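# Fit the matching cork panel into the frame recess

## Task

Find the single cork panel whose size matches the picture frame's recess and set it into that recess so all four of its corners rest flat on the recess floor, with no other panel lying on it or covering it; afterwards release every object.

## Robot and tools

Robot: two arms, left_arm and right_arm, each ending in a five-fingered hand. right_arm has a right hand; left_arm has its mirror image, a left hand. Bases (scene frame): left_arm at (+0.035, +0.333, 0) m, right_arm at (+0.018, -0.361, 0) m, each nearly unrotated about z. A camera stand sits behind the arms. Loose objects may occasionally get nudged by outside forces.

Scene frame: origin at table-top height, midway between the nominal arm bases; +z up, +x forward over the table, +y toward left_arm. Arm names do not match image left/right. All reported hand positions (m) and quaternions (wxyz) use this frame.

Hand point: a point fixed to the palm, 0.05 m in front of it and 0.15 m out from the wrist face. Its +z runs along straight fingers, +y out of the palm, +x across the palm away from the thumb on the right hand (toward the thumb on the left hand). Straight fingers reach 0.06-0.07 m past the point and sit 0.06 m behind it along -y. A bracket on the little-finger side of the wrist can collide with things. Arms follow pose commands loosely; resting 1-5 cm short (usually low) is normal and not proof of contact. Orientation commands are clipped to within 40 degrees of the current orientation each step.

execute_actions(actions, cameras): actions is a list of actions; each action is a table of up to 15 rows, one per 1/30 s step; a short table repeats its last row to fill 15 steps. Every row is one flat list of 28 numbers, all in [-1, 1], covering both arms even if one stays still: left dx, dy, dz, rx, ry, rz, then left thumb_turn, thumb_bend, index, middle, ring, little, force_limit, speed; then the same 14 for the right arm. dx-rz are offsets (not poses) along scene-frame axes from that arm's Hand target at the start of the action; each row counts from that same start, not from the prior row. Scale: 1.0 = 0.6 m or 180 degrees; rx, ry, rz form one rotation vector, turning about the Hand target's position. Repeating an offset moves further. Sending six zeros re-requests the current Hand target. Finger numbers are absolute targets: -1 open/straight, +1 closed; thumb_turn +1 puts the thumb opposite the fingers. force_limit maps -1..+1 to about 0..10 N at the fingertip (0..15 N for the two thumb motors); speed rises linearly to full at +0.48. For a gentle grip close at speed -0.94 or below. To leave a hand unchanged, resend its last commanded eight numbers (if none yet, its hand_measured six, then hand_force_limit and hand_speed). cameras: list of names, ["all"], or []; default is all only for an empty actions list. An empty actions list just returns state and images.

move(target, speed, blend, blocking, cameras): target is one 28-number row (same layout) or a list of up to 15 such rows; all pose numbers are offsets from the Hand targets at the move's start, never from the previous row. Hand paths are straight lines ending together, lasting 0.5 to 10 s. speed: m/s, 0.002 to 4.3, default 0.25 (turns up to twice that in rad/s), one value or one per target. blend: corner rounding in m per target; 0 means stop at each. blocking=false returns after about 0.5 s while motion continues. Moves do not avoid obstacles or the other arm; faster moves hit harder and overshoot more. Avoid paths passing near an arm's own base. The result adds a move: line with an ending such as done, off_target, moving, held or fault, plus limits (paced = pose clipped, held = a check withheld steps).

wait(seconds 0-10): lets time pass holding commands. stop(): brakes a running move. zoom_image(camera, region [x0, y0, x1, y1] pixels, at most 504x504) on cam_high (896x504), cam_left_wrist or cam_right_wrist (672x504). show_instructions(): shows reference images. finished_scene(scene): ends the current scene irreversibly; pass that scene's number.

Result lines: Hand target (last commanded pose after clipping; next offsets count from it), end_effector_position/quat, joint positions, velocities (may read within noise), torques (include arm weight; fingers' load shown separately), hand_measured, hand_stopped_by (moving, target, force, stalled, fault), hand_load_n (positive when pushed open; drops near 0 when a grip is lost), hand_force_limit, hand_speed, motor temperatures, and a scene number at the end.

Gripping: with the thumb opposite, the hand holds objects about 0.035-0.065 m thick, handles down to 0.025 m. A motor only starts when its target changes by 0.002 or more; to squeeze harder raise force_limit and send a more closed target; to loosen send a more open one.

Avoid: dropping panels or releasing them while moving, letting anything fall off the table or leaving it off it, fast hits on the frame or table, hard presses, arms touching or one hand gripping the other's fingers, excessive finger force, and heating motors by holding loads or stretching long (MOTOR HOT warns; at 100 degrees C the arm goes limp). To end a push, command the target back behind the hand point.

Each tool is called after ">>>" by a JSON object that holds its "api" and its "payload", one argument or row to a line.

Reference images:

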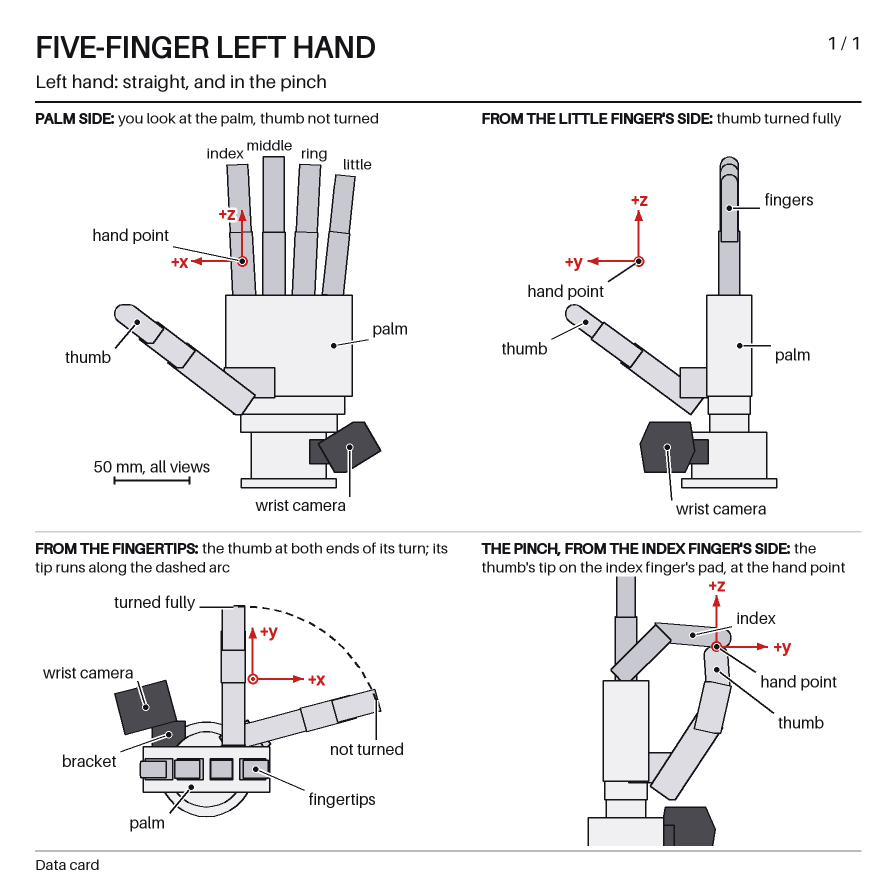

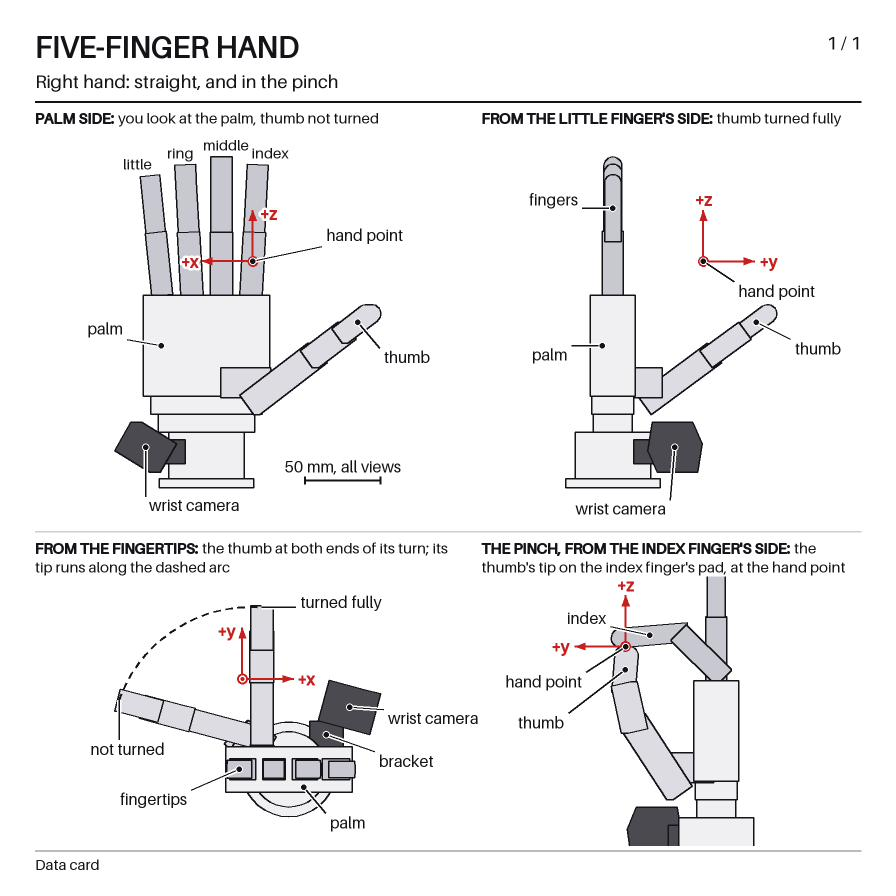

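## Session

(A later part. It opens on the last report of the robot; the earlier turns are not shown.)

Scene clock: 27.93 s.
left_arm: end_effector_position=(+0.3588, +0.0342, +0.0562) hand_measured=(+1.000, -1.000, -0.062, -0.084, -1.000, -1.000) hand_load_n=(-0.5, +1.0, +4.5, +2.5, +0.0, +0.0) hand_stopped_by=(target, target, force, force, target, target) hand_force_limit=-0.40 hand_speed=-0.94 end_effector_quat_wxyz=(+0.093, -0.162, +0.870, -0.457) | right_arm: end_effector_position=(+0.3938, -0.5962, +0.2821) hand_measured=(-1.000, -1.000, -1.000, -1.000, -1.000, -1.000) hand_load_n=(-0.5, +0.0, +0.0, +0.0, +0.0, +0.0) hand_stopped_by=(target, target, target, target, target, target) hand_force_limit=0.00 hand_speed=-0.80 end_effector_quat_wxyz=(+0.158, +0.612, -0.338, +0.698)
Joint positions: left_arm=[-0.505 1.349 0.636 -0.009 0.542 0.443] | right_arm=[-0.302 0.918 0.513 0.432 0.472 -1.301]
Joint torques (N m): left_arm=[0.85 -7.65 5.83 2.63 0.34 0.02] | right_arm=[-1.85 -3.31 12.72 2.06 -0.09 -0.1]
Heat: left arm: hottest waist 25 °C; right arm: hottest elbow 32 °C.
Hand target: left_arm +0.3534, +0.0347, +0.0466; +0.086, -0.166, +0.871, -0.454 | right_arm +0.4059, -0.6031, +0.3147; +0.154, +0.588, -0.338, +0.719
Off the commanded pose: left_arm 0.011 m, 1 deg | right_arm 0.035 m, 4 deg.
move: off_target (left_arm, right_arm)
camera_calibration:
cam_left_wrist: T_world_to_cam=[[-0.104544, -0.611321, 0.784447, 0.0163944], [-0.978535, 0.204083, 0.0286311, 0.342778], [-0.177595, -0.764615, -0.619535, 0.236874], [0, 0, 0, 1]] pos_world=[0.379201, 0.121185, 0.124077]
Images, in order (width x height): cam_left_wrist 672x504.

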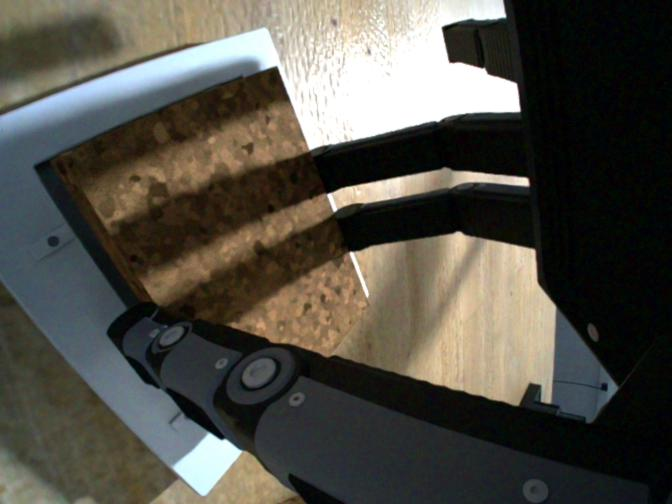

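>>> {"api": "move", "payload": {
  "target": [-0.001,0.0012,-0.0115,0,0,0,1,-1,0,0,-1,-1,-0.4,-0.94,0,0,0,0,0,0,-1,-1,-1,-1,-1,-1,0,-0.8],
  "speed": 0.05,
  "cameras": ["cam_left_wrist"]
}}

>>> {"api": "zoom_image", "payload": {
  "camera": "cam_left_wrist",
  "region": [10, 110, 150, 250]
}}

>>> {"api": "zoom_image", "payload": {
  "camera": "cam_left_wrist",
  "region": [200, 20, 340, 160]
}}

>>> {"api": "zoom_image", "payload": {
  "camera": "cam_left_wrist",
  "region": [300, 240, 400, 370]
}}

Scene clock: 29.60 s.
left_arm: end_effector_position=(+0.3583, +0.0344, +0.0496) hand_measured=(+1.000, -1.000, -0.062, -0.084, -1.000, -1.000) hand_load_n=(-1.0, +1.0, +4.5, +3.0, +0.0, +0.0) hand_stopped_by=(target, target, force, force, target, target) hand_force_limit=-0.40 hand_speed=-0.94 end_effector_quat_wxyz=(+0.093, -0.161, +0.870, -0.457) | right_arm: end_effector_position=(+0.3938, -0.5962, +0.2821) hand_measured=(-1.000, -1.000, -1.000, -1.000, -1.000, -1.000) hand_load_n=(+0.0, +0.0, +0.0, +0.0, +0.0, +0.0) hand_stopped_by=(target, target, target, target, target, target) hand_force_limit=0.00 hand_speed=-0.80 end_effector_quat_wxyz=(+0.158, +0.612, -0.338, +0.698)
Joint positions: left_arm=[-0.505 1.363 0.626 0.016 0.542 0.443] | right_arm=[-0.302 0.918 0.513 0.432 0.472 -1.301]
Joint torques (N m): left_arm=[0.97 -7.71 5.7 2.59 0.38 0.03] | right_arm=[-1.08 -3.14 12.42 2.26 -0.12 -0.11]
Heat: left arm: hottest waist 25 °C; right arm: hottest elbow 32 °C.
Hand target: left_arm +0.3528, +0.0354, +0.0397; +0.086, -0.165, +0.871, -0.454 | right_arm +0.4059, -0.6031, +0.3147; +0.154, +0.588, -0.338, +0.719
Off the commanded pose: left_arm 0.011 m, 1 deg | right_arm 0.035 m, 4 deg.
move: off_target (left_arm, right_arm)
camera_calibration:
cam_left_wrist: T_world_to_cam=[[-0.10504, -0.611028, 0.784609, 0.0217861], [-0.978553, 0.204092, 0.0279364, 0.342622], [-0.177203, -0.764847, -0.619361, 0.232725], [0, 0, 0, 1]] pos_world=[0.378802, 0.121385, 0.117476]
Images, in order (width x height): cam_left_wrist 672x504.

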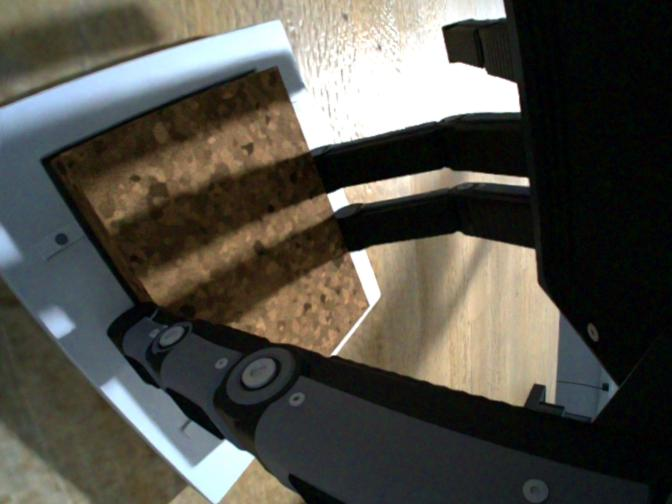

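Scaled by 3.600 from the camera's 672x504 image, which has a finer 960x720 frame.

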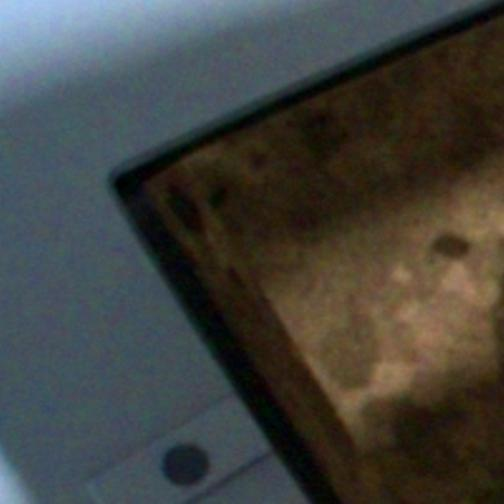

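Scaled by 3.600 from the camera's 672x504 image, which has a finer 960x720 frame.

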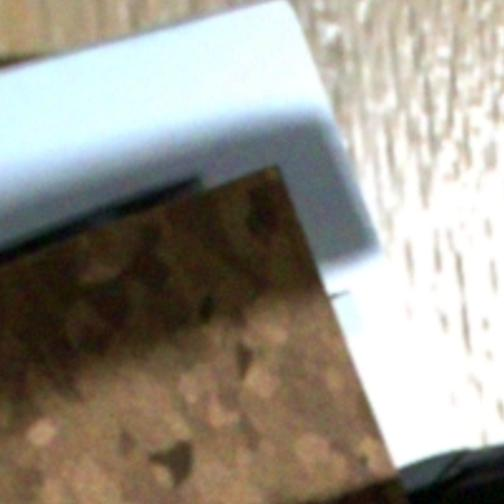

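Scaled by 3.877 from the camera's 672x504 image, which has a finer 960x720 frame.

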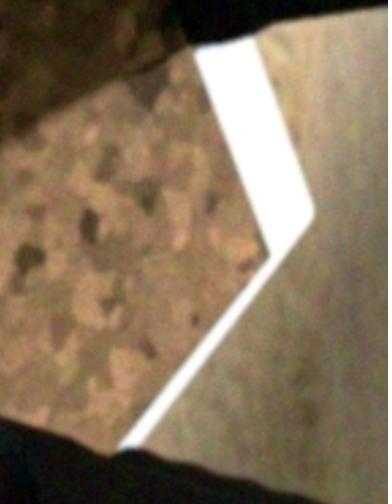

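>>> {"api": "move", "payload": {
  "target": [0.0006,0.0009,-0.0092,0,0,0,1,-1,0,0,-1,-1,-0.4,-0.94,0,0,0,0,0,0,-1,-1,-1,-1,-1,-1,0,-0.8],
  "speed": 0.05,
  "cameras": ["cam_left_wrist"]
}}

>>> {"api": "zoom_image", "payload": {
  "camera": "cam_left_wrist",
  "region": [10, 110, 150, 250]
}}

>>> {"api": "zoom_image", "payload": {
  "camera": "cam_left_wrist",
  "region": [200, 20, 340, 160]
}}

>>> {"api": "zoom_image", "payload": {
  "camera": "cam_left_wrist",
  "region": [300, 240, 400, 370]
}}

Scene clock: 31.70 s.
left_arm: end_effector_position=(+0.3601, +0.0330, +0.0475) hand_measured=(+1.000, -1.000, -0.062, -0.084, -1.000, -1.000) hand_load_n=(+0.0, +1.0, +4.5, +2.5, +0.0, +0.0) hand_stopped_by=(target, target, force, force, target, target) hand_force_limit=-0.40 hand_speed=-0.94 end_effector_quat_wxyz=(+0.095, -0.160, +0.868, -0.460) | right_arm: end_effector_position=(+0.3938, -0.5962, +0.2821) hand_measured=(-1.000, -1.000, -1.000, -1.000, -1.000, -1.000) hand_load_n=(+0.0, +0.0, +0.5, +0.0, +0.0, +0.0) hand_stopped_by=(target, target, target, target, target, target) hand_force_limit=0.00 hand_speed=-0.80 end_effector_quat_wxyz=(+0.158, +0.612, -0.338, +0.698)
Joint positions: left_arm=[-0.505 1.373 0.623 0.037 0.544 0.442] | right_arm=[-0.302 0.918 0.513 0.432 0.472 -1.301]
Joint torques (N m): left_arm=[1.08 -7.41 5.31 2.45 0.35 0.04] | right_arm=[-1.61 -3.37 12.45 2.09 -0.06 -0.08]
Heat: left arm: hottest waist 25 °C; right arm: hottest elbow 33 °C.
Hand target: left_arm +0.3531, +0.0360, +0.0341; +0.086, -0.166, +0.871, -0.454 | right_arm +0.4059, -0.6031, +0.3147; +0.154, +0.588, -0.338, +0.719
Off the commanded pose: left_arm 0.015 m, 1 deg | right_arm 0.035 m, 4 deg.
move: off_target (left_arm, right_arm)
camera_calibration:
cam_left_wrist: T_world_to_cam=[[-0.110667, -0.606565, 0.787294, 0.0245887], [-0.978525, 0.20511, 0.0204775, 0.344992], [-0.173903, -0.76812, -0.616238, 0.229432], [0, 0, 0, 1]] pos_world=[0.380204, 0.120385, 0.114962]
Images, in order (width x height): cam_left_wrist 672x504.

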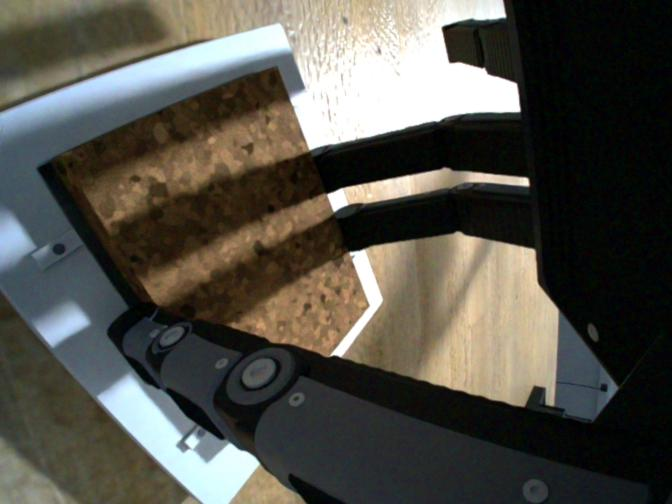

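Scaled by 3.600 from the camera's 672x504 image, which has a finer 960x720 frame.

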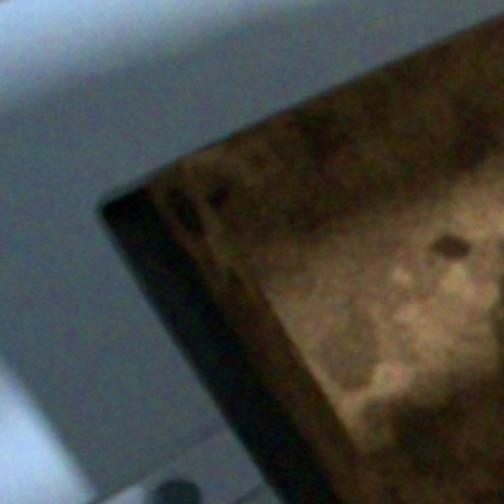

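Scaled by 3.600 from the camera's 672x504 image, which has a finer 960x720 frame.

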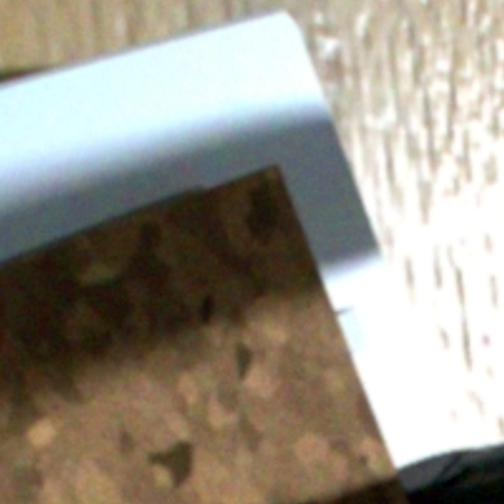

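Scaled by 3.877 from the camera's 672x504 image, which has a finer 960x720 frame.

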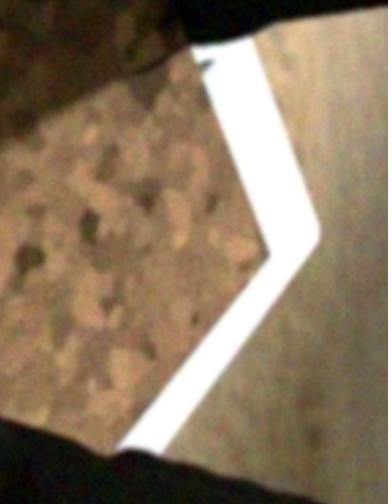

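>>> {"api": "move", "payload": {
  "target": [-0.003,0.005,0.01,0,0,0,1,-1,0,0,-1,-1,-0.4,-0.94,0,0,0,0,0,0,-1,-1,-1,-1,-1,-1,0,-0.8],
  "speed": 0.05,
  "cameras": ["cam_left_wrist"]
}}

>>> {"api": "zoom_image", "payload": {
  "camera": "cam_left_wrist",
  "region": [10, 110, 150, 250]
}}

>>> {"api": "zoom_image", "payload": {
  "camera": "cam_left_wrist",
  "region": [200, 20, 340, 160]
}}

Scene clock: 33.53 s.
left_arm: end_effector_position=(+0.3599, +0.0328, +0.0476) hand_measured=(+1.000, -1.000, -0.062, -0.084, -1.000, -1.000) hand_load_n=(-0.5, +1.0, +4.5, +2.5, +0.0, +0.0) hand_stopped_by=(target, target, force, force, target, target) hand_force_limit=-0.40 hand_speed=-0.94 end_effector_quat_wxyz=(+0.095, -0.159, +0.868, -0.460) | right_arm: end_effector_position=(+0.3938, -0.5962, +0.2821) hand_measured=(-1.000, -1.000, -1.000, -1.000, -1.000, -1.000) hand_load_n=(+0.0, +0.0, +0.0, +0.0, +0.0, +0.0) hand_stopped_by=(target, target, target, target, target, target) hand_force_limit=0.00 hand_speed=-0.80 end_effector_quat_wxyz=(+0.158, +0.612, -0.338, +0.698)
Joint positions: left_arm=[-0.505 1.373 0.623 0.037 0.546 0.442] | right_arm=[-0.302 0.918 0.513 0.432 0.472 -1.301]
Joint torques (N m): left_arm=[1.55 -9.05 5.3 1.66 0.42 0.08] | right_arm=[-1.9 -3.31 12.59 2.04 -0.08 -0.12]
Heat: left arm: hottest waist 25 °C; right arm: hottest elbow 33 °C.
Hand target: left_arm +0.3513, +0.0390, +0.0401; +0.086, -0.166, +0.871, -0.454 | right_arm +0.4059, -0.6031, +0.3147; +0.154, +0.588, -0.338, +0.719
Off the commanded pose: left_arm 0.013 m, 1 deg | right_arm 0.035 m, 4 deg.
move: off_target (left_arm, right_arm)
camera_calibration:
cam_left_wrist: T_world_to_cam=[[-0.111015, -0.605731, 0.787887, 0.0244811], [-0.978269, 0.206295, 0.0207603, 0.344642], [-0.175113, -0.768461, -0.61547, 0.229753], [0, 0, 0, 1]] pos_world=[0.380103, 0.120287, 0.114963]
Images, in order (width x height): cam_left_wrist 672x504.

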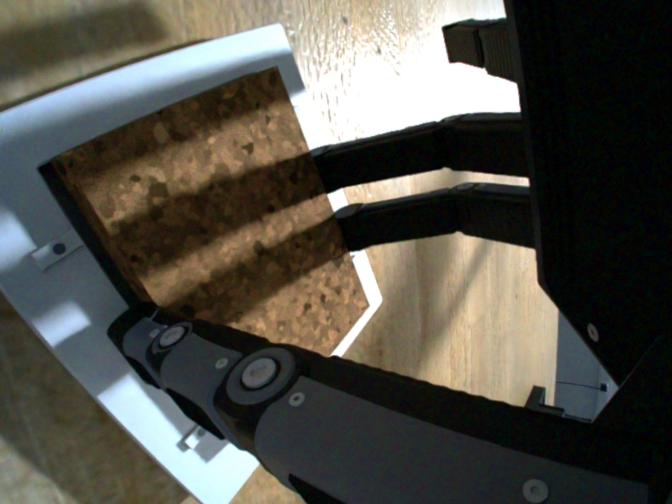

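Scaled by 3.600 from the camera's 672x504 image, which has a finer 960x720 frame.

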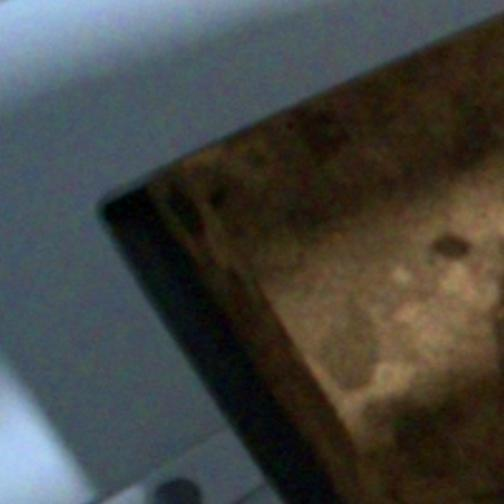

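Scaled by 3.600 from the camera's 672x504 image, which has a finer 960x720 frame.

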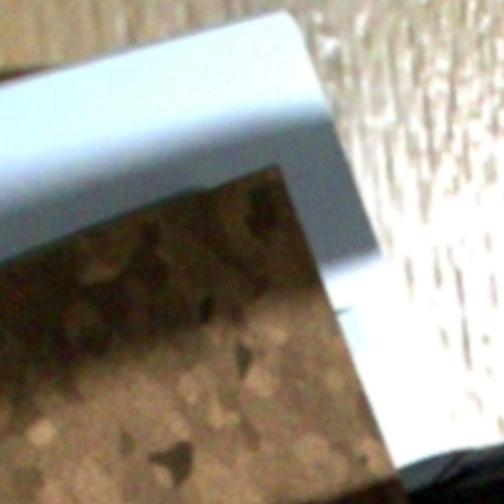

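>>> {"api": "move", "payload": {
  "target": [
    [0.0028,-0.0063,0.07,0,0,0,1,-1,0,0,-1,-1,-0.4,-0.94,0,0,0,0,0,0,-1,-1,-1,-1,-1,-1,0,-0.8],
    [0.0022,-0.0057,0.0108,0,0,0,1,-1,0,0,-1,-1,-0.4,-0.94,0,0,0,0,0,0,-1,-1,-1,-1,-1,-1,0,-0.8]
  ],
  "speed": 0.08,
  "cameras": ["cam_left_wrist"]
}}

>>> {"api": "zoom_image", "payload": {
  "camera": "cam_left_wrist",
  "region": [10, 110, 150, 250]
}}

>>> {"api": "zoom_image", "payload": {
  "camera": "cam_left_wrist",
  "region": [200, 20, 340, 160]
}}

Scene clock: 36.73 s.
left_arm: end_effector_position=(+0.3533, +0.0366, +0.0516) hand_measured=(+1.000, -1.000, -0.062, -0.084, -1.000, -1.000) hand_load_n=(-0.5, +1.0, +4.5, +3.0, +0.0, +0.0) hand_stopped_by=(target, target, force, force, target, target) hand_force_limit=-0.40 hand_speed=-0.94 end_effector_quat_wxyz=(+0.087, -0.163, +0.871, -0.454) | right_arm: end_effector_position=(+0.3938, -0.5962, +0.2821) hand_measured=(-1.000, -1.000, -1.000, -1.000, -1.000, -1.000) hand_load_n=(+0.0, +0.0, +0.0, +0.0, +0.0, +0.0) hand_stopped_by=(target, target, target, target, target, target) hand_force_limit=0.00 hand_speed=-0.80 end_effector_quat_wxyz=(+0.158, +0.612, -0.338, +0.698)
Joint positions: left_arm=[-0.505 1.348 0.623 -0.009 0.545 0.442] | right_arm=[-0.302 0.918 0.513 0.432 0.472 -1.301]
Joint torques (N m): left_arm=[0.97 -7.59 6.56 2.56 0.25 0.04] | right_arm=[-1.26 -3.37 12.49 2.07 -0.06 -0.11]
Motor temperatures (°C): left_arm=[25 24 23 21 20 23] | right_arm=[22 22 34 22 22 22]
Heat: left arm: hottest waist 25 °C; right arm: hottest elbow 34 °C.
Hand target: left_arm +0.3527, +0.0356, +0.0466; +0.086, -0.166, +0.871, -0.454 | right_arm +0.4059, -0.6031, +0.3147; +0.154, +0.588, -0.338, +0.719
Off the commanded pose: left_arm 0.005 m, 0 deg | right_arm 0.035 m, 4 deg.
move: off_target (right_arm)
camera_calibration:
cam_left_wrist: T_world_to_cam=[[-0.0962826, -0.613902, 0.783488, 0.0181345], [-0.977784, 0.20558, 0.0409229, 0.336137], [-0.186193, -0.762142, -0.620058, 0.23783], [0, 0, 0, 1]] pos_world=[0.374697, 0.12329, 0.119504]
Images, in order (width x height): cam_left_wrist 672x504.

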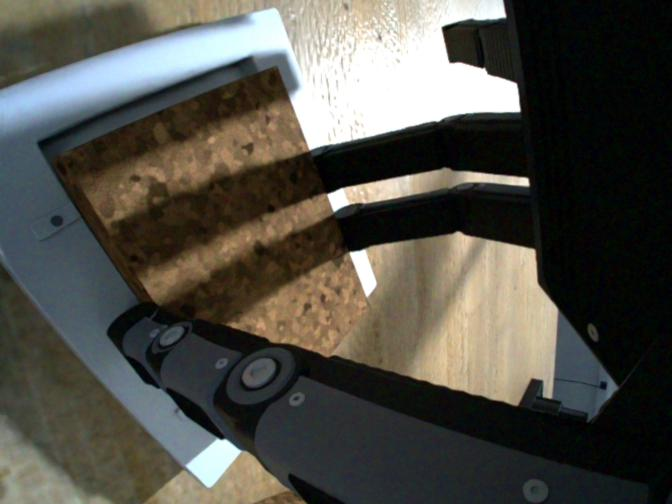

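Scaled by 3.600 from the camera's 672x504 image, which has a finer 960x720 frame.

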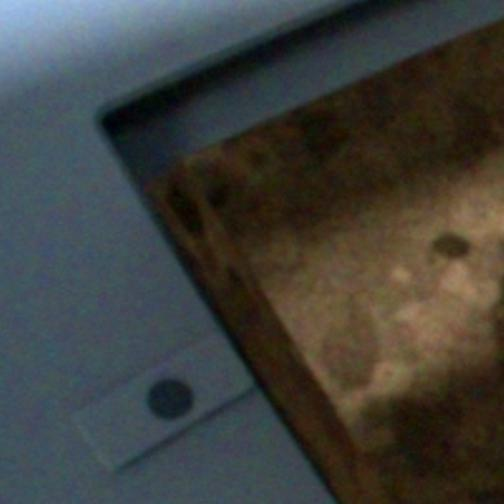

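Scaled by 3.600 from the camera's 672x504 image, which has a finer 960x720 frame.

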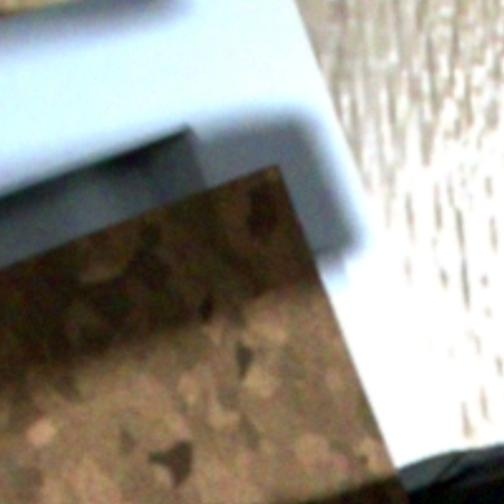

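>>> {"api": "move", "payload": {
  "target": [
    [0,0,0.06,0,0,0,1,-1,0,0,-1,-1,-0.4,-0.94,0,0,0,0,0,0,-1,-1,-1,-1,-1,-1,0,-0.8],
    [0,0,-0.006,0,0,0,1,-1,0,0,-1,-1,-0.4,-0.94,0,0,0,0,0,0,-1,-1,-1,-1,-1,-1,0,-0.8]
  ],
  "speed": 0.05,
  "cameras": ["cam_left_wrist"]
}}

Scene clock: 39.97 s.
left_arm: end_effector_position=(+0.3552, +0.0355, +0.0505) hand_measured=(+1.000, -1.000, -0.062, -0.084, -1.000, -1.000) hand_load_n=(-0.5, +1.0, +4.0, +3.0, +0.0, +0.0) hand_stopped_by=(target, target, force, force, target, target) hand_force_limit=-0.40 hand_speed=-0.94 end_effector_quat_wxyz=(+0.090, -0.162, +0.870, -0.456) | right_arm: end_effector_position=(+0.3938, -0.5962, +0.2821) hand_measured=(-1.000, -1.000, -1.000, -1.000, -1.000, -1.000) hand_load_n=(+0.0, +0.0, +0.0, +0.0, +0.0, +0.0) hand_stopped_by=(target, target, target, target, target, target) hand_force_limit=0.00 hand_speed=-0.80 end_effector_quat_wxyz=(+0.158, +0.612, -0.338, +0.698)
Joint positions: left_arm=[-0.505 1.354 0.623 0.004 0.545 0.442] | right_arm=[-0.302 0.918 0.513 0.432 0.472 -1.301]
Joint torques (N m): left_arm=[1.03 -7.59 6.16 2.61 0.26 0.04] | right_arm=[-1.32 -3.37 12.68 2 -0.07 -0.14]
Heat: left arm: hottest waist 25 °C; right arm: hottest elbow 35 °C.
Hand target: left_arm +0.3527, +0.0356, +0.0430; +0.086, -0.166, +0.871, -0.454 | right_arm +0.4059, -0.6031, +0.3147; +0.154, +0.588, -0.338, +0.719
Off the commanded pose: left_arm 0.008 m, 1 deg | right_arm 0.035 m, 4 deg.
move: off_target (right_arm)
camera_calibration:
cam_left_wrist: T_world_to_cam=[[-0.100427, -0.611539, 0.784815, 0.0197885], [-0.977991, 0.205673, 0.0351166, 0.338593], [-0.18289, -0.764015, -0.618735, 0.235502], [0, 0, 0, 1]] pos_world=[0.376199, 0.122389, 0.118292]
Images, in order (width x height): cam_left_wrist 672x504.

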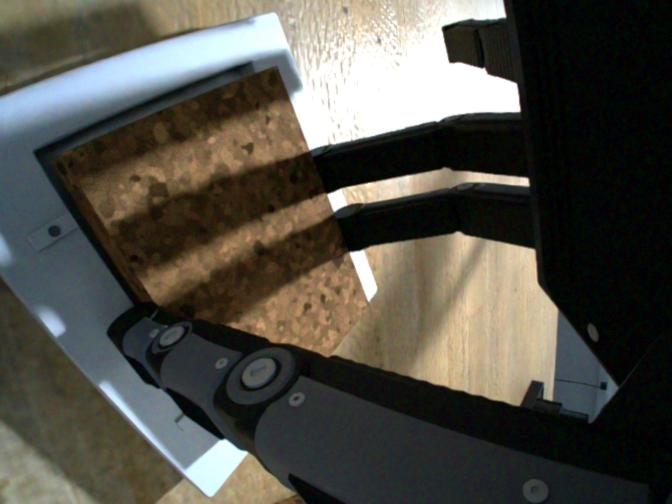

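>>> {"api": "move", "payload": {
  "target": [
    [0.0058,-0.0017,0.06,0,0,0,1,-1,0,0,-1,-1,-0.4,-0.94,0,0,0,0,0,0,-1,-1,-1,-1,-1,-1,0,-0.8],
    [0.0058,-0.0017,-0.001,0,0,0,1,-1,0,0,-1,-1,-0.4,-0.94,0,0,0,0,0,0,-1,-1,-1,-1,-1,-1,0,-0.8]
  ],
  "speed": 0.05,
  "cameras": ["cam_left_wrist"]
}}

Scene clock: 42.97 s.
left_arm: end_effector_position=(+0.3547, +0.0355, +0.0486) hand_measured=(+1.000, -1.000, -0.062, -0.084, -1.000, -1.000) hand_load_n=(-0.5, +1.0, +4.0, +2.5, +0.0, +0.0) hand_stopped_by=(target, target, force, force, target, target) hand_force_limit=-0.40 hand_speed=-0.94 end_effector_quat_wxyz=(+0.087, -0.164, +0.871, -0.455) | right_arm: end_effector_position=(+0.3938, -0.5962, +0.2821) hand_measured=(-1.000, -1.000, -1.000, -1.000, -1.000, -1.000) hand_load_n=(+0.0, +0.0, +0.0, +0.0, +0.0, +0.0) hand_stopped_by=(target, target, target, target, target, target) hand_force_limit=0.00 hand_speed=-0.80 end_effector_quat_wxyz=(+0.158, +0.612, -0.338, +0.698)
Joint positions: left_arm=[-0.505 1.36 0.623 0.005 0.546 0.439] | right_arm=[-0.302 0.918 0.513 0.432 0.472 -1.301]
Joint torques (N m): left_arm=[1.14 -7.12 6.8 2.56 0.27 0.08] | right_arm=[-1.67 -3.02 12.52 2.15 -0.07 -0.11]
Heat: left arm: hottest waist 25 °C; right arm: hottest elbow 35 °C.
Hand target: left_arm +0.3562, +0.0346, +0.0423; +0.086, -0.166, +0.871, -0.454 | right_arm +0.4059, -0.6031, +0.3147; +0.154, +0.588, -0.338, +0.719
Off the commanded pose: left_arm 0.006 m, 0 deg | right_arm 0.035 m, 4 deg.
move: off_target (right_arm)
camera_calibration:
cam_left_wrist: T_world_to_cam=[[-0.0953019, -0.61228, 0.784876, 0.0194307], [-0.97786, 0.205143, 0.041297, 0.337881], [-0.186297, -0.763564, -0.618275, 0.23535], [0, 0, 0, 1]] pos_world=[0.376097, 0.122288, 0.116307]
Images, in order (width x height): cam_left_wrist 672x504.

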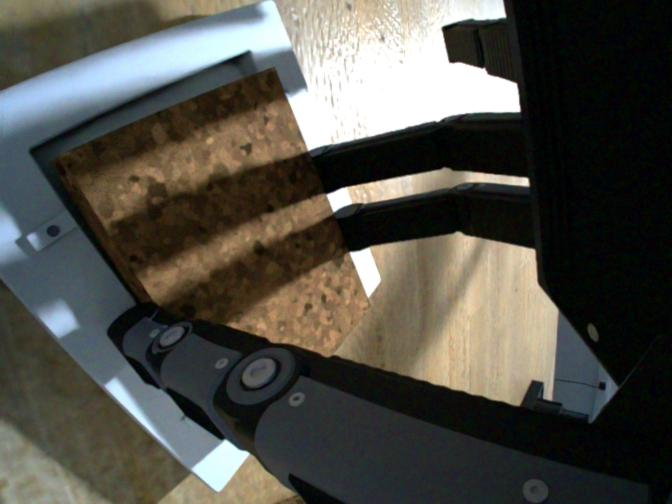

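>>> {"api": "move", "payload": {
  "target": [
    [0.0,0.0,0.12,0,0,0,1,-1,0,0,-1,-1,-0.4,-0.94,0,0,0,0,0,0,-1,-1,-1,-1,-1,-1,0,-0.8],
    [0.0,0,0.02,0,0,0,1,-1,0,0,-1,-1,-0.4,-0.94,0,0,0,0,0,0,-1,-1,-1,-1,-1,-1,0,-0.8]
  ],
  "speed": 0.06,
  "cameras": ["cam_left_wrist"]
}}

Scene clock: 46.47 s.
left_arm: end_effector_position=(+0.3597, +0.0326, +0.0642) hand_measured=(+1.000, -1.000, -0.062, -0.084, -1.000, -1.000) hand_load_n=(-0.5, +1.0, +4.5, +2.5, +0.0, +0.0) hand_stopped_by=(target, target, force, force, target, target) hand_force_limit=-0.40 hand_speed=-0.94 end_effector_quat_wxyz=(+0.090, -0.162, +0.870, -0.457) | right_arm: end_effector_position=(+0.3938, -0.5962, +0.2821) hand_measured=(-1.000, -1.000, -1.000, -1.000, -1.000, -1.000) hand_load_n=(+0.0, +0.0, +0.0, +0.0, +0.0, +0.0) hand_stopped_by=(target, target, target, target, target, target) hand_force_limit=0.00 hand_speed=-0.80 end_effector_quat_wxyz=(+0.158, +0.612, -0.338, +0.698)
Joint positions: left_arm=[-0.505 1.337 0.652 -0.038 0.546 0.439] | right_arm=[-0.302 0.918 0.513 0.432 0.472 -1.301]
Joint torques (N m): left_arm=[1.14 -7.65 6 2.51 0.27 0.08] | right_arm=[-1.79 -3.25 12.53 2.17 -0.07 -0.09]
Heat: left arm: hottest waist 25 °C; right arm: hottest elbow 36 °C.
Hand target: left_arm +0.3563, +0.0345, +0.0546; +0.086, -0.165, +0.871, -0.454 | right_arm +0.4059, -0.6031, +0.3147; +0.154, +0.588, -0.338, +0.719
Off the commanded pose: left_arm 0.011 m, 1 deg | right_arm 0.035 m, 4 deg.
move: off_target (left_arm, right_arm)
camera_calibration:
cam_left_wrist: T_world_to_cam=[[-0.101094, -0.609119, 0.786609, 0.00777291], [-0.978126, 0.205333, 0.0332943, 0.34329], [-0.181797, -0.766037, -0.616553, 0.242209], [0, 0, 0, 1]] pos_world=[0.380599, 0.119787, 0.131791]
Images, in order (width x height): cam_left_wrist 672x504.

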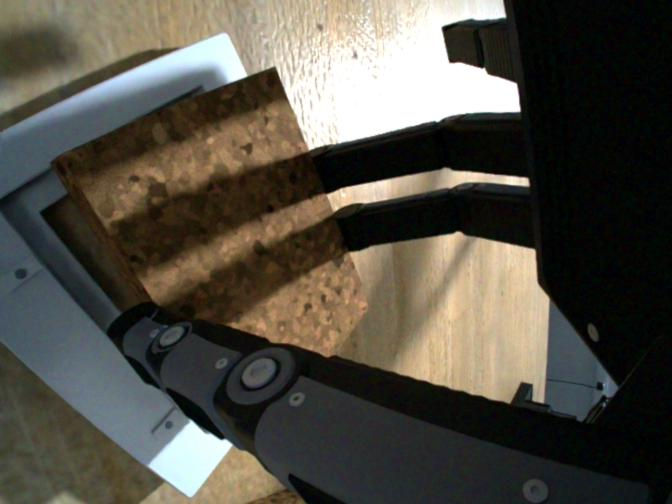

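>>> {"api": "move", "payload": {
  "target": [-0.006,0.003,-0.024,0,0,0,1,-1,0,0,-1,-1,-0.4,-0.94,0,0,0,0,0,0,-1,-1,-1,-1,-1,-1,0,-0.8],
  "speed": 0.04,
  "cameras": ["cam_left_wrist"]
}}

Scene clock: 47.63 s.
left_arm: end_effector_position=(+0.3573, +0.0340, +0.0512) hand_measured=(+1.000, -1.000, -0.062, -0.084, -1.000, -1.000) hand_load_n=(-0.5, +1.0, +4.0, +3.0, +0.0, -0.5) hand_stopped_by=(target, target, force, force, target, target) hand_force_limit=-0.40 hand_speed=-0.94 end_effector_quat_wxyz=(+0.091, -0.162, +0.869, -0.458) | right_arm: end_effector_position=(+0.3938, -0.5962, +0.2821) hand_measured=(-1.000, -1.000, -1.000, -1.000, -1.000, -1.000) hand_load_n=(+0.0, +0.0, +0.0, +0.0, +0.0, +0.0) hand_stopped_by=(target, target, target, target, target, target) hand_force_limit=0.00 hand_speed=-0.80 end_effector_quat_wxyz=(+0.158, +0.612, -0.338, +0.698)
Joint positions: left_arm=[-0.505 1.359 0.626 0.014 0.546 0.439] | right_arm=[-0.302 0.918 0.513 0.432 0.472 -1.301]
Joint torques (N m): left_arm=[1.14 -7.65 5.6 2.59 0.26 0.08] | right_arm=[-1.55 -3.02 12.6 2.03 -0.06 -0.1]
Heat: left arm: hottest waist 25 °C; right arm: hottest elbow 36 °C.
Hand target: left_arm +0.3526, +0.0364, +0.0400; +0.086, -0.165, +0.871, -0.454 | right_arm +0.4059, -0.6031, +0.3147; +0.154, +0.588, -0.338, +0.719
Off the commanded pose: left_arm 0.012 m, 1 deg | right_arm 0.035 m, 4 deg.
move: off_target (left_arm, right_arm)
camera_calibration:
cam_left_wrist: T_world_to_cam=[[-0.103634, -0.607601, 0.787452, 0.0194884], [-0.978247, 0.20531, 0.0296744, 0.341358], [-0.179702, -0.767248, -0.615661, 0.233991], [0, 0, 0, 1]] pos_world=[0.378, 0.121286, 0.118583]
Images, in order (width x height): cam_left_wrist 672x504.

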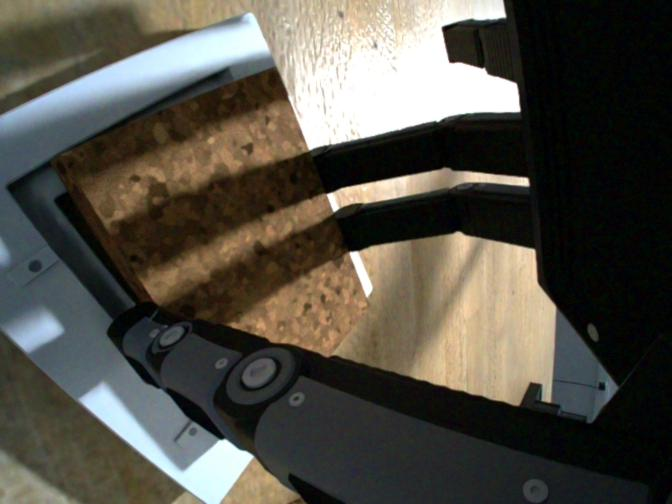

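>>> {"api": "wait", "payload": {
  "seconds": 0.1,
  "cameras": ["cam_left_wrist"]
}}

>>> {"api": "zoom_image", "payload": {
  "camera": "cam_left_wrist",
  "region": [0, 100, 150, 250]
}}

>>> {"api": "zoom_image", "payload": {
  "camera": "cam_left_wrist",
  "region": [200, 20, 340, 160]
}}

Scene clock: 47.93 s.
left_arm: end_effector_position=(+0.3572, +0.0340, +0.0510) hand_measured=(+1.000, -1.000, -0.062, -0.084, -1.000, -1.000) hand_load_n=(-0.5, +1.0, +4.5, +3.0, +0.0, +0.0) hand_stopped_by=(target, target, force, force, target, target) hand_force_limit=-0.40 hand_speed=-0.94 end_effector_quat_wxyz=(+0.091, -0.162, +0.869, -0.458) | right_arm: end_effector_position=(+0.3938, -0.5962, +0.2821) hand_measured=(-1.000, -1.000, -1.000, -1.000, -1.000, -1.000) hand_load_n=(+0.0, +0.0, +0.0, +0.0, +0.0, +0.0) hand_stopped_by=(target, target, target, target, target, target) hand_force_limit=0.00 hand_speed=-0.80 end_effector_quat_wxyz=(+0.158, +0.612, -0.338, +0.698)
Joint positions: left_arm=[-0.505 1.359 0.626 0.014 0.546 0.439] | right_arm=[-0.302 0.918 0.513 0.432 0.472 -1.301]
Joint torques (N m): left_arm=[1.08 -7.53 5.63 2.59 0.25 0.08] | right_arm=[-1.26 -3.25 12.52 2.07 -0.08 -0.11]
Heat: left arm: hottest waist 25 °C; right arm: hottest elbow 37 °C.
Hand target: left_arm +0.3526, +0.0364, +0.0399; +0.086, -0.166, +0.871, -0.454 | right_arm +0.4059, -0.6031, +0.3147; +0.154, +0.588, -0.338, +0.719
Off the commanded pose: left_arm 0.012 m, 1 deg | right_arm 0.035 m, 4 deg.
wait: 0.10 s; at rest from the start
camera_calibration:
cam_left_wrist: T_world_to_cam=[[-0.103424, -0.607741, 0.787372, 0.0195139], [-0.978233, 0.20533, 0.0299915, 0.341315], [-0.179898, -0.767132, -0.615748, 0.234], [0, 0, 0, 1]] pos_world=[0.378, 0.121286, 0.118484]
Images, in order (width x height): cam_left_wrist 672x504.

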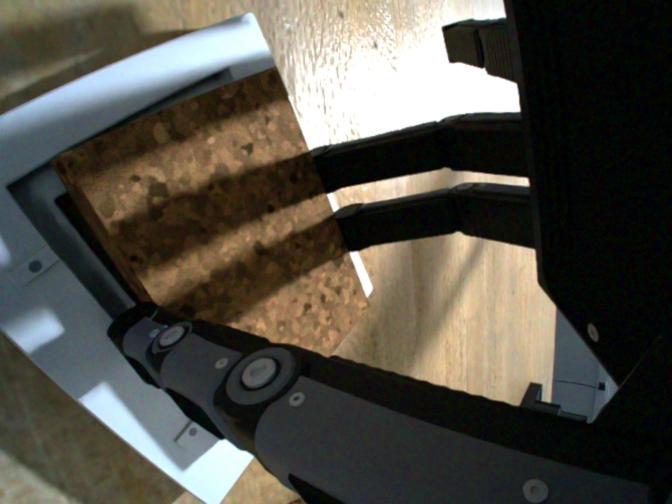

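Scaled by 3.360 from the camera's 672x504 image, which has a finer 960x720 frame.

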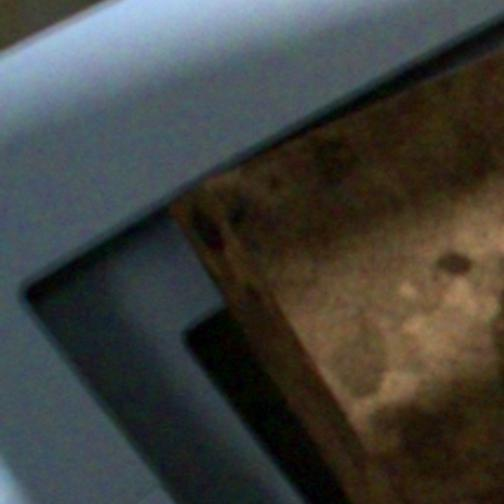

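Scaled by 3.600 from the camera's 672x504 image, which has a finer 960x720 frame.

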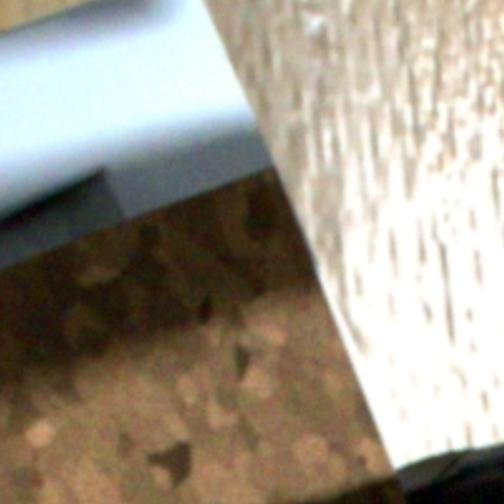

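>>> {"api": "move", "payload": {
  "target": [
    [0.0,0.0,0.05,0,0,0,1,-1,0,0,-1,-1,-0.4,-0.94,0,0,0,0,0,0,-1,-1,-1,-1,-1,-1,0,-0.8],
    [0.0012,0.0082,0.05,0,0,0.026,1,-1,0,0,-1,-1,-0.4,-0.94,0,0,0,0,0,0,-1,-1,-1,-1,-1,-1,0,-0.8]
  ],
  "speed": 0.06,
  "cameras": ["cam_left_wrist", "cam_high"]
}}

>>> {"api": "zoom_image", "payload": {
  "camera": "cam_left_wrist",
  "region": [0, 0, 300, 300]
}}

Scene clock: 52.30 s.
left_arm: end_effector_position=(+0.3552, +0.0436, +0.0685) hand_measured=(+1.000, -1.000, -0.062, -0.084, -1.000, -1.000) hand_load_n=(-0.5, +1.0, +4.0, +3.0, +0.0, +0.0) hand_stopped_by=(target, target, force, force, target, target) hand_force_limit=-0.40 hand_speed=-0.94 end_effector_quat_wxyz=(+0.102, -0.202, +0.866, -0.445) | right_arm: end_effector_position=(+0.3938, -0.5962, +0.2821) hand_measured=(-1.000, -1.000, -1.000, -1.000, -1.000, -1.000) hand_load_n=(+0.0, +0.0, +0.0, +0.0, +0.0, +0.0) hand_stopped_by=(target, target, target, target, target, target) hand_force_limit=0.00 hand_speed=-0.80 end_effector_quat_wxyz=(+0.158, +0.612, -0.338, +0.698)
Joint positions: left_arm=[-0.505 1.284 0.626 -0.06 0.481 0.38] | right_arm=[-0.302 0.918 0.513 0.432 0.472 -1.301]
Joint torques (N m): left_arm=[0.73 -8.59 6.65 2.62 0.21 0.03] | right_arm=[-1.26 -2.78 12.63 1.98 -0.07 -0.1]
Heat: left arm: hottest waist 25 °C; right arm: hottest elbow 37 °C.
Hand target: left_arm +0.3533, +0.0413, +0.0700; +0.104, -0.201, +0.864, -0.450 | right_arm +0.4059, -0.6031, +0.3147; +0.154, +0.588, -0.338, +0.719
Off the commanded pose: left_arm 0.003 m, 1 deg | right_arm 0.035 m, 4 deg.
move: off_target (right_arm)
camera_calibration:
cam_left_wrist: T_world_to_cam=[[-0.034529, -0.62656, 0.778608, -0.0117131], [-0.990975, 0.122433, 0.0545769, 0.343247], [-0.129523, -0.769697, -0.625132, 0.23458], [0, 0, 0, 1]] pos_world=[0.370128, 0.131192, 0.13703]
Images, in order (width x height): cam_high 896x504, cam_left_wrist 672x504.

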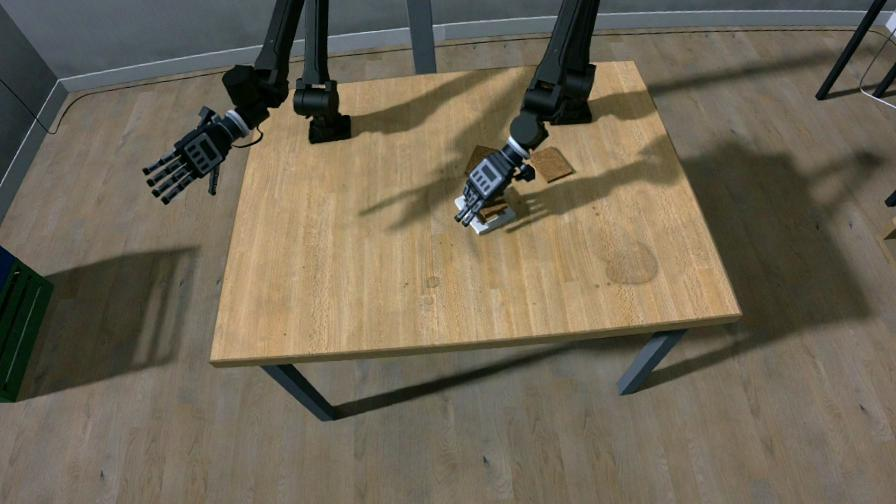

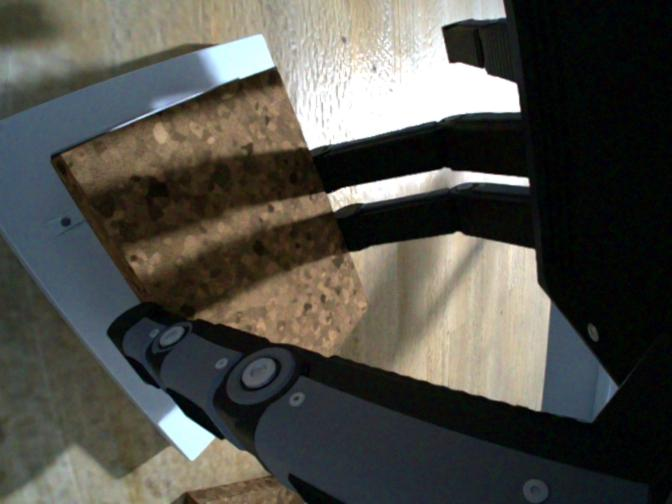

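Scaled by 1.680 from the camera's 672x504 image, which has a finer 960x720 frame.

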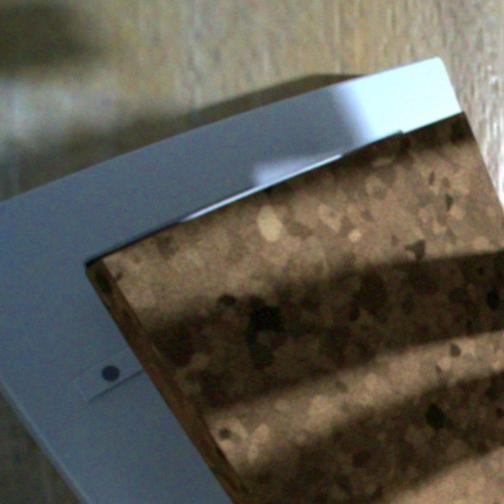

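>>> {"api": "move", "payload": {
  "target": [0.005,-0.009,-0.025,0,0,0,1,-1,0,0,-1,-1,-0.4,-0.94,0,0,0,0,0,0,-1,-1,-1,-1,-1,-1,0,-0.8],
  "speed": 0.04,
  "cameras": ["cam_left_wrist"]
}}

>>> {"api": "zoom_image", "payload": {
  "camera": "cam_left_wrist",
  "region": [0, 0, 300, 300]
}}

Scene clock: 54.30 s.
left_arm: end_effector_position=(+0.3646, +0.0385, +0.0655) hand_measured=(+1.000, -1.000, -0.062, -0.084, -1.000, -1.000) hand_load_n=(-1.0, +0.5, +4.0, +3.0, +0.0, +0.0) hand_stopped_by=(target, target, force, force, target, target) hand_force_limit=-0.40 hand_speed=-0.94 end_effector_quat_wxyz=(+0.113, -0.201, +0.861, -0.453) | right_arm: end_effector_position=(+0.3938, -0.5962, +0.2821) hand_measured=(-1.000, -1.000, -1.000, -1.000, -1.000, -1.000) hand_load_n=(+0.0, +0.0, -0.5, +0.0, +0.0, +0.0) hand_stopped_by=(target, target, target, target, target, target) hand_force_limit=0.00 hand_speed=-0.80 end_effector_quat_wxyz=(+0.158, +0.612, -0.338, +0.698)
Joint positions: left_arm=[-0.507 1.311 0.626 -0.001 0.474 0.373] | right_arm=[-0.302 0.918 0.513 0.432 0.472 -1.301]
Joint torques (N m): left_arm=[0.03 -7.3 5.89 2.67 0.2 0.01] | right_arm=[-1.61 -3.43 12.53 2.03 -0.07 -0.12]
Heat: left arm: hottest waist 25 °C; right arm: hottest elbow 38 °C.
Hand target: left_arm +0.3563, +0.0359, +0.0550; +0.105, -0.201, +0.864, -0.450 | right_arm +0.4059, -0.6031, +0.3147; +0.154, +0.588, -0.338, +0.719
Off the commanded pose: left_arm 0.014 m, 1 deg | right_arm 0.035 m, 4 deg.
move: off_target (left_arm, right_arm)
camera_calibration:
cam_left_wrist: T_world_to_cam=[[-0.0487357, -0.616151, 0.786119, -0.00787583], [-0.992941, 0.115097, 0.0286542, 0.356127], [-0.108135, -0.779173, -0.617411, 0.222044], [0, 0, 0, 1]] pos_world=[0.37724, 0.127169, 0.133079]
Images, in order (width x height): cam_left_wrist 672x504.

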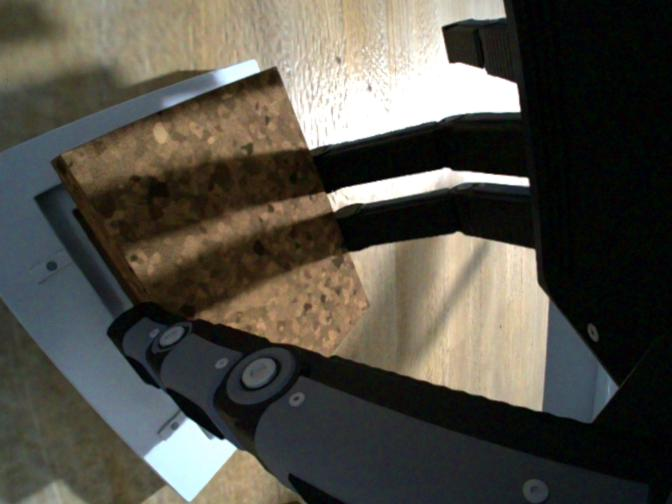

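Scaled by 1.680 from the camera's 672x504 image, which has a finer 960x720 frame.

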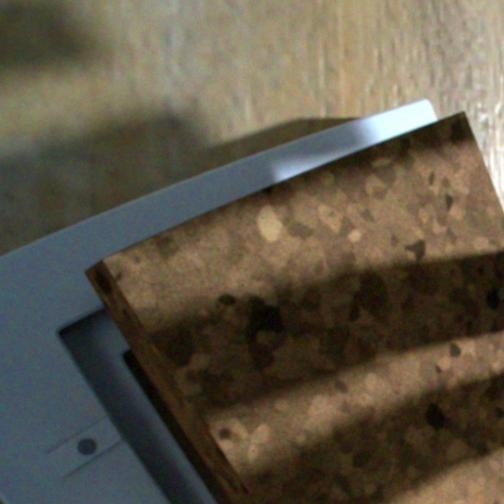

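>>> {"api": "move", "payload": {
  "target": [-0.0055,0.003,-0.018,0,0,0,1,-1,0,0,-1,-1,-0.4,-0.94,0,0,0,0,0,0,-1,-1,-1,-1,-1,-1,0,-0.8],
  "speed": 0.03,
  "cameras": ["cam_left_wrist"]
}}

>>> {"api": "zoom_image", "payload": {
  "camera": "cam_left_wrist",
  "region": [0, 0, 300, 300]
}}

Scene clock: 55.53 s.
left_arm: end_effector_position=(+0.3613, +0.0401, +0.0546) hand_measured=(+1.000, -1.000, -0.062, -0.084, -1.000, -1.000) hand_load_n=(-0.5, +1.0, +4.5, +3.0, -0.5, +0.0) hand_stopped_by=(target, target, force, force, target, target) hand_force_limit=-0.40 hand_speed=-0.94 end_effector_quat_wxyz=(+0.113, -0.201, +0.861, -0.453) | right_arm: end_effector_position=(+0.3938, -0.5962, +0.2821) hand_measured=(-1.000, -1.000, -1.000, -1.000, -1.000, -1.000) hand_load_n=(+0.0, +0.0, +0.0, +0.0, +0.0, +0.0) hand_stopped_by=(target, target, target, target, target, target) hand_force_limit=0.00 hand_speed=-0.80 end_effector_quat_wxyz=(+0.158, +0.612, -0.338, +0.698)
Joint positions: left_arm=[-0.507 1.327 0.602 0.039 0.474 0.372] | right_arm=[-0.302 0.918 0.513 0.432 0.472 -1.301]
Joint torques (N m): left_arm=[0.32 -7.24 5.76 2.67 0.2 0.01] | right_arm=[-1.55 -3.14 12.57 2.18 -0.08 -0.11]
Heat: left arm: hottest waist 25 °C; right arm: hottest elbow 38 °C.
Hand target: left_arm +0.3530, +0.0377, +0.0442; +0.104, -0.201, +0.864, -0.450 | right_arm +0.4059, -0.6031, +0.3147; +0.154, +0.588, -0.338, +0.719
Off the commanded pose: left_arm 0.013 m, 1 deg | right_arm 0.035 m, 4 deg.
move: off_target (left_arm, right_arm)
camera_calibration:
cam_left_wrist: T_world_to_cam=[[-0.0489033, -0.615892, 0.786311, 0.00152394], [-0.992921, 0.115297, 0.0285552, 0.352957], [-0.108246, -0.779348, -0.61717, 0.216239], [0, 0, 0, 1]] pos_world=[0.373939, 0.128769, 0.122179]
Images, in order (width x height): cam_left_wrist 672x504.

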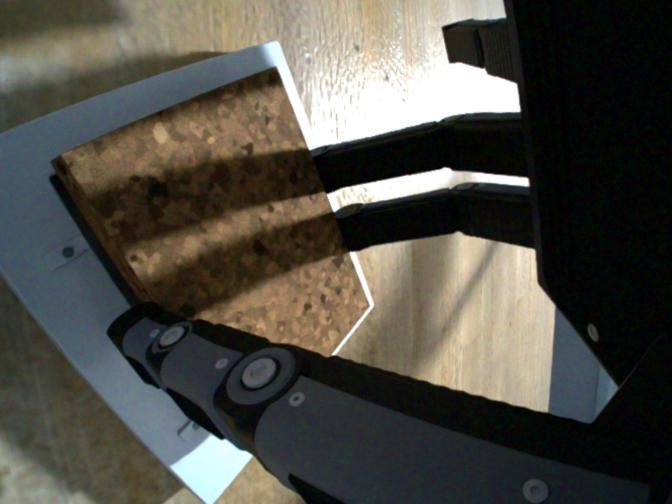

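Scaled by 1.680 from the camera's 672x504 image, which has a finer 960x720 frame.

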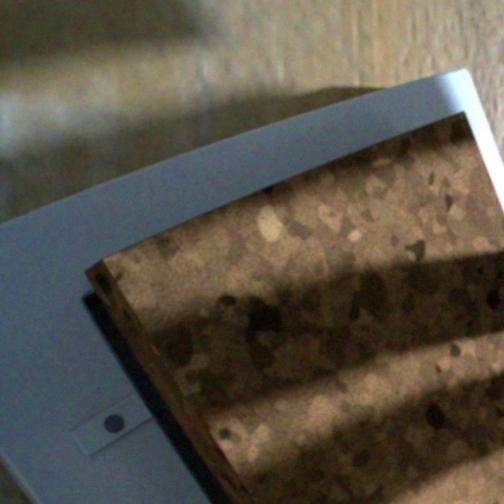

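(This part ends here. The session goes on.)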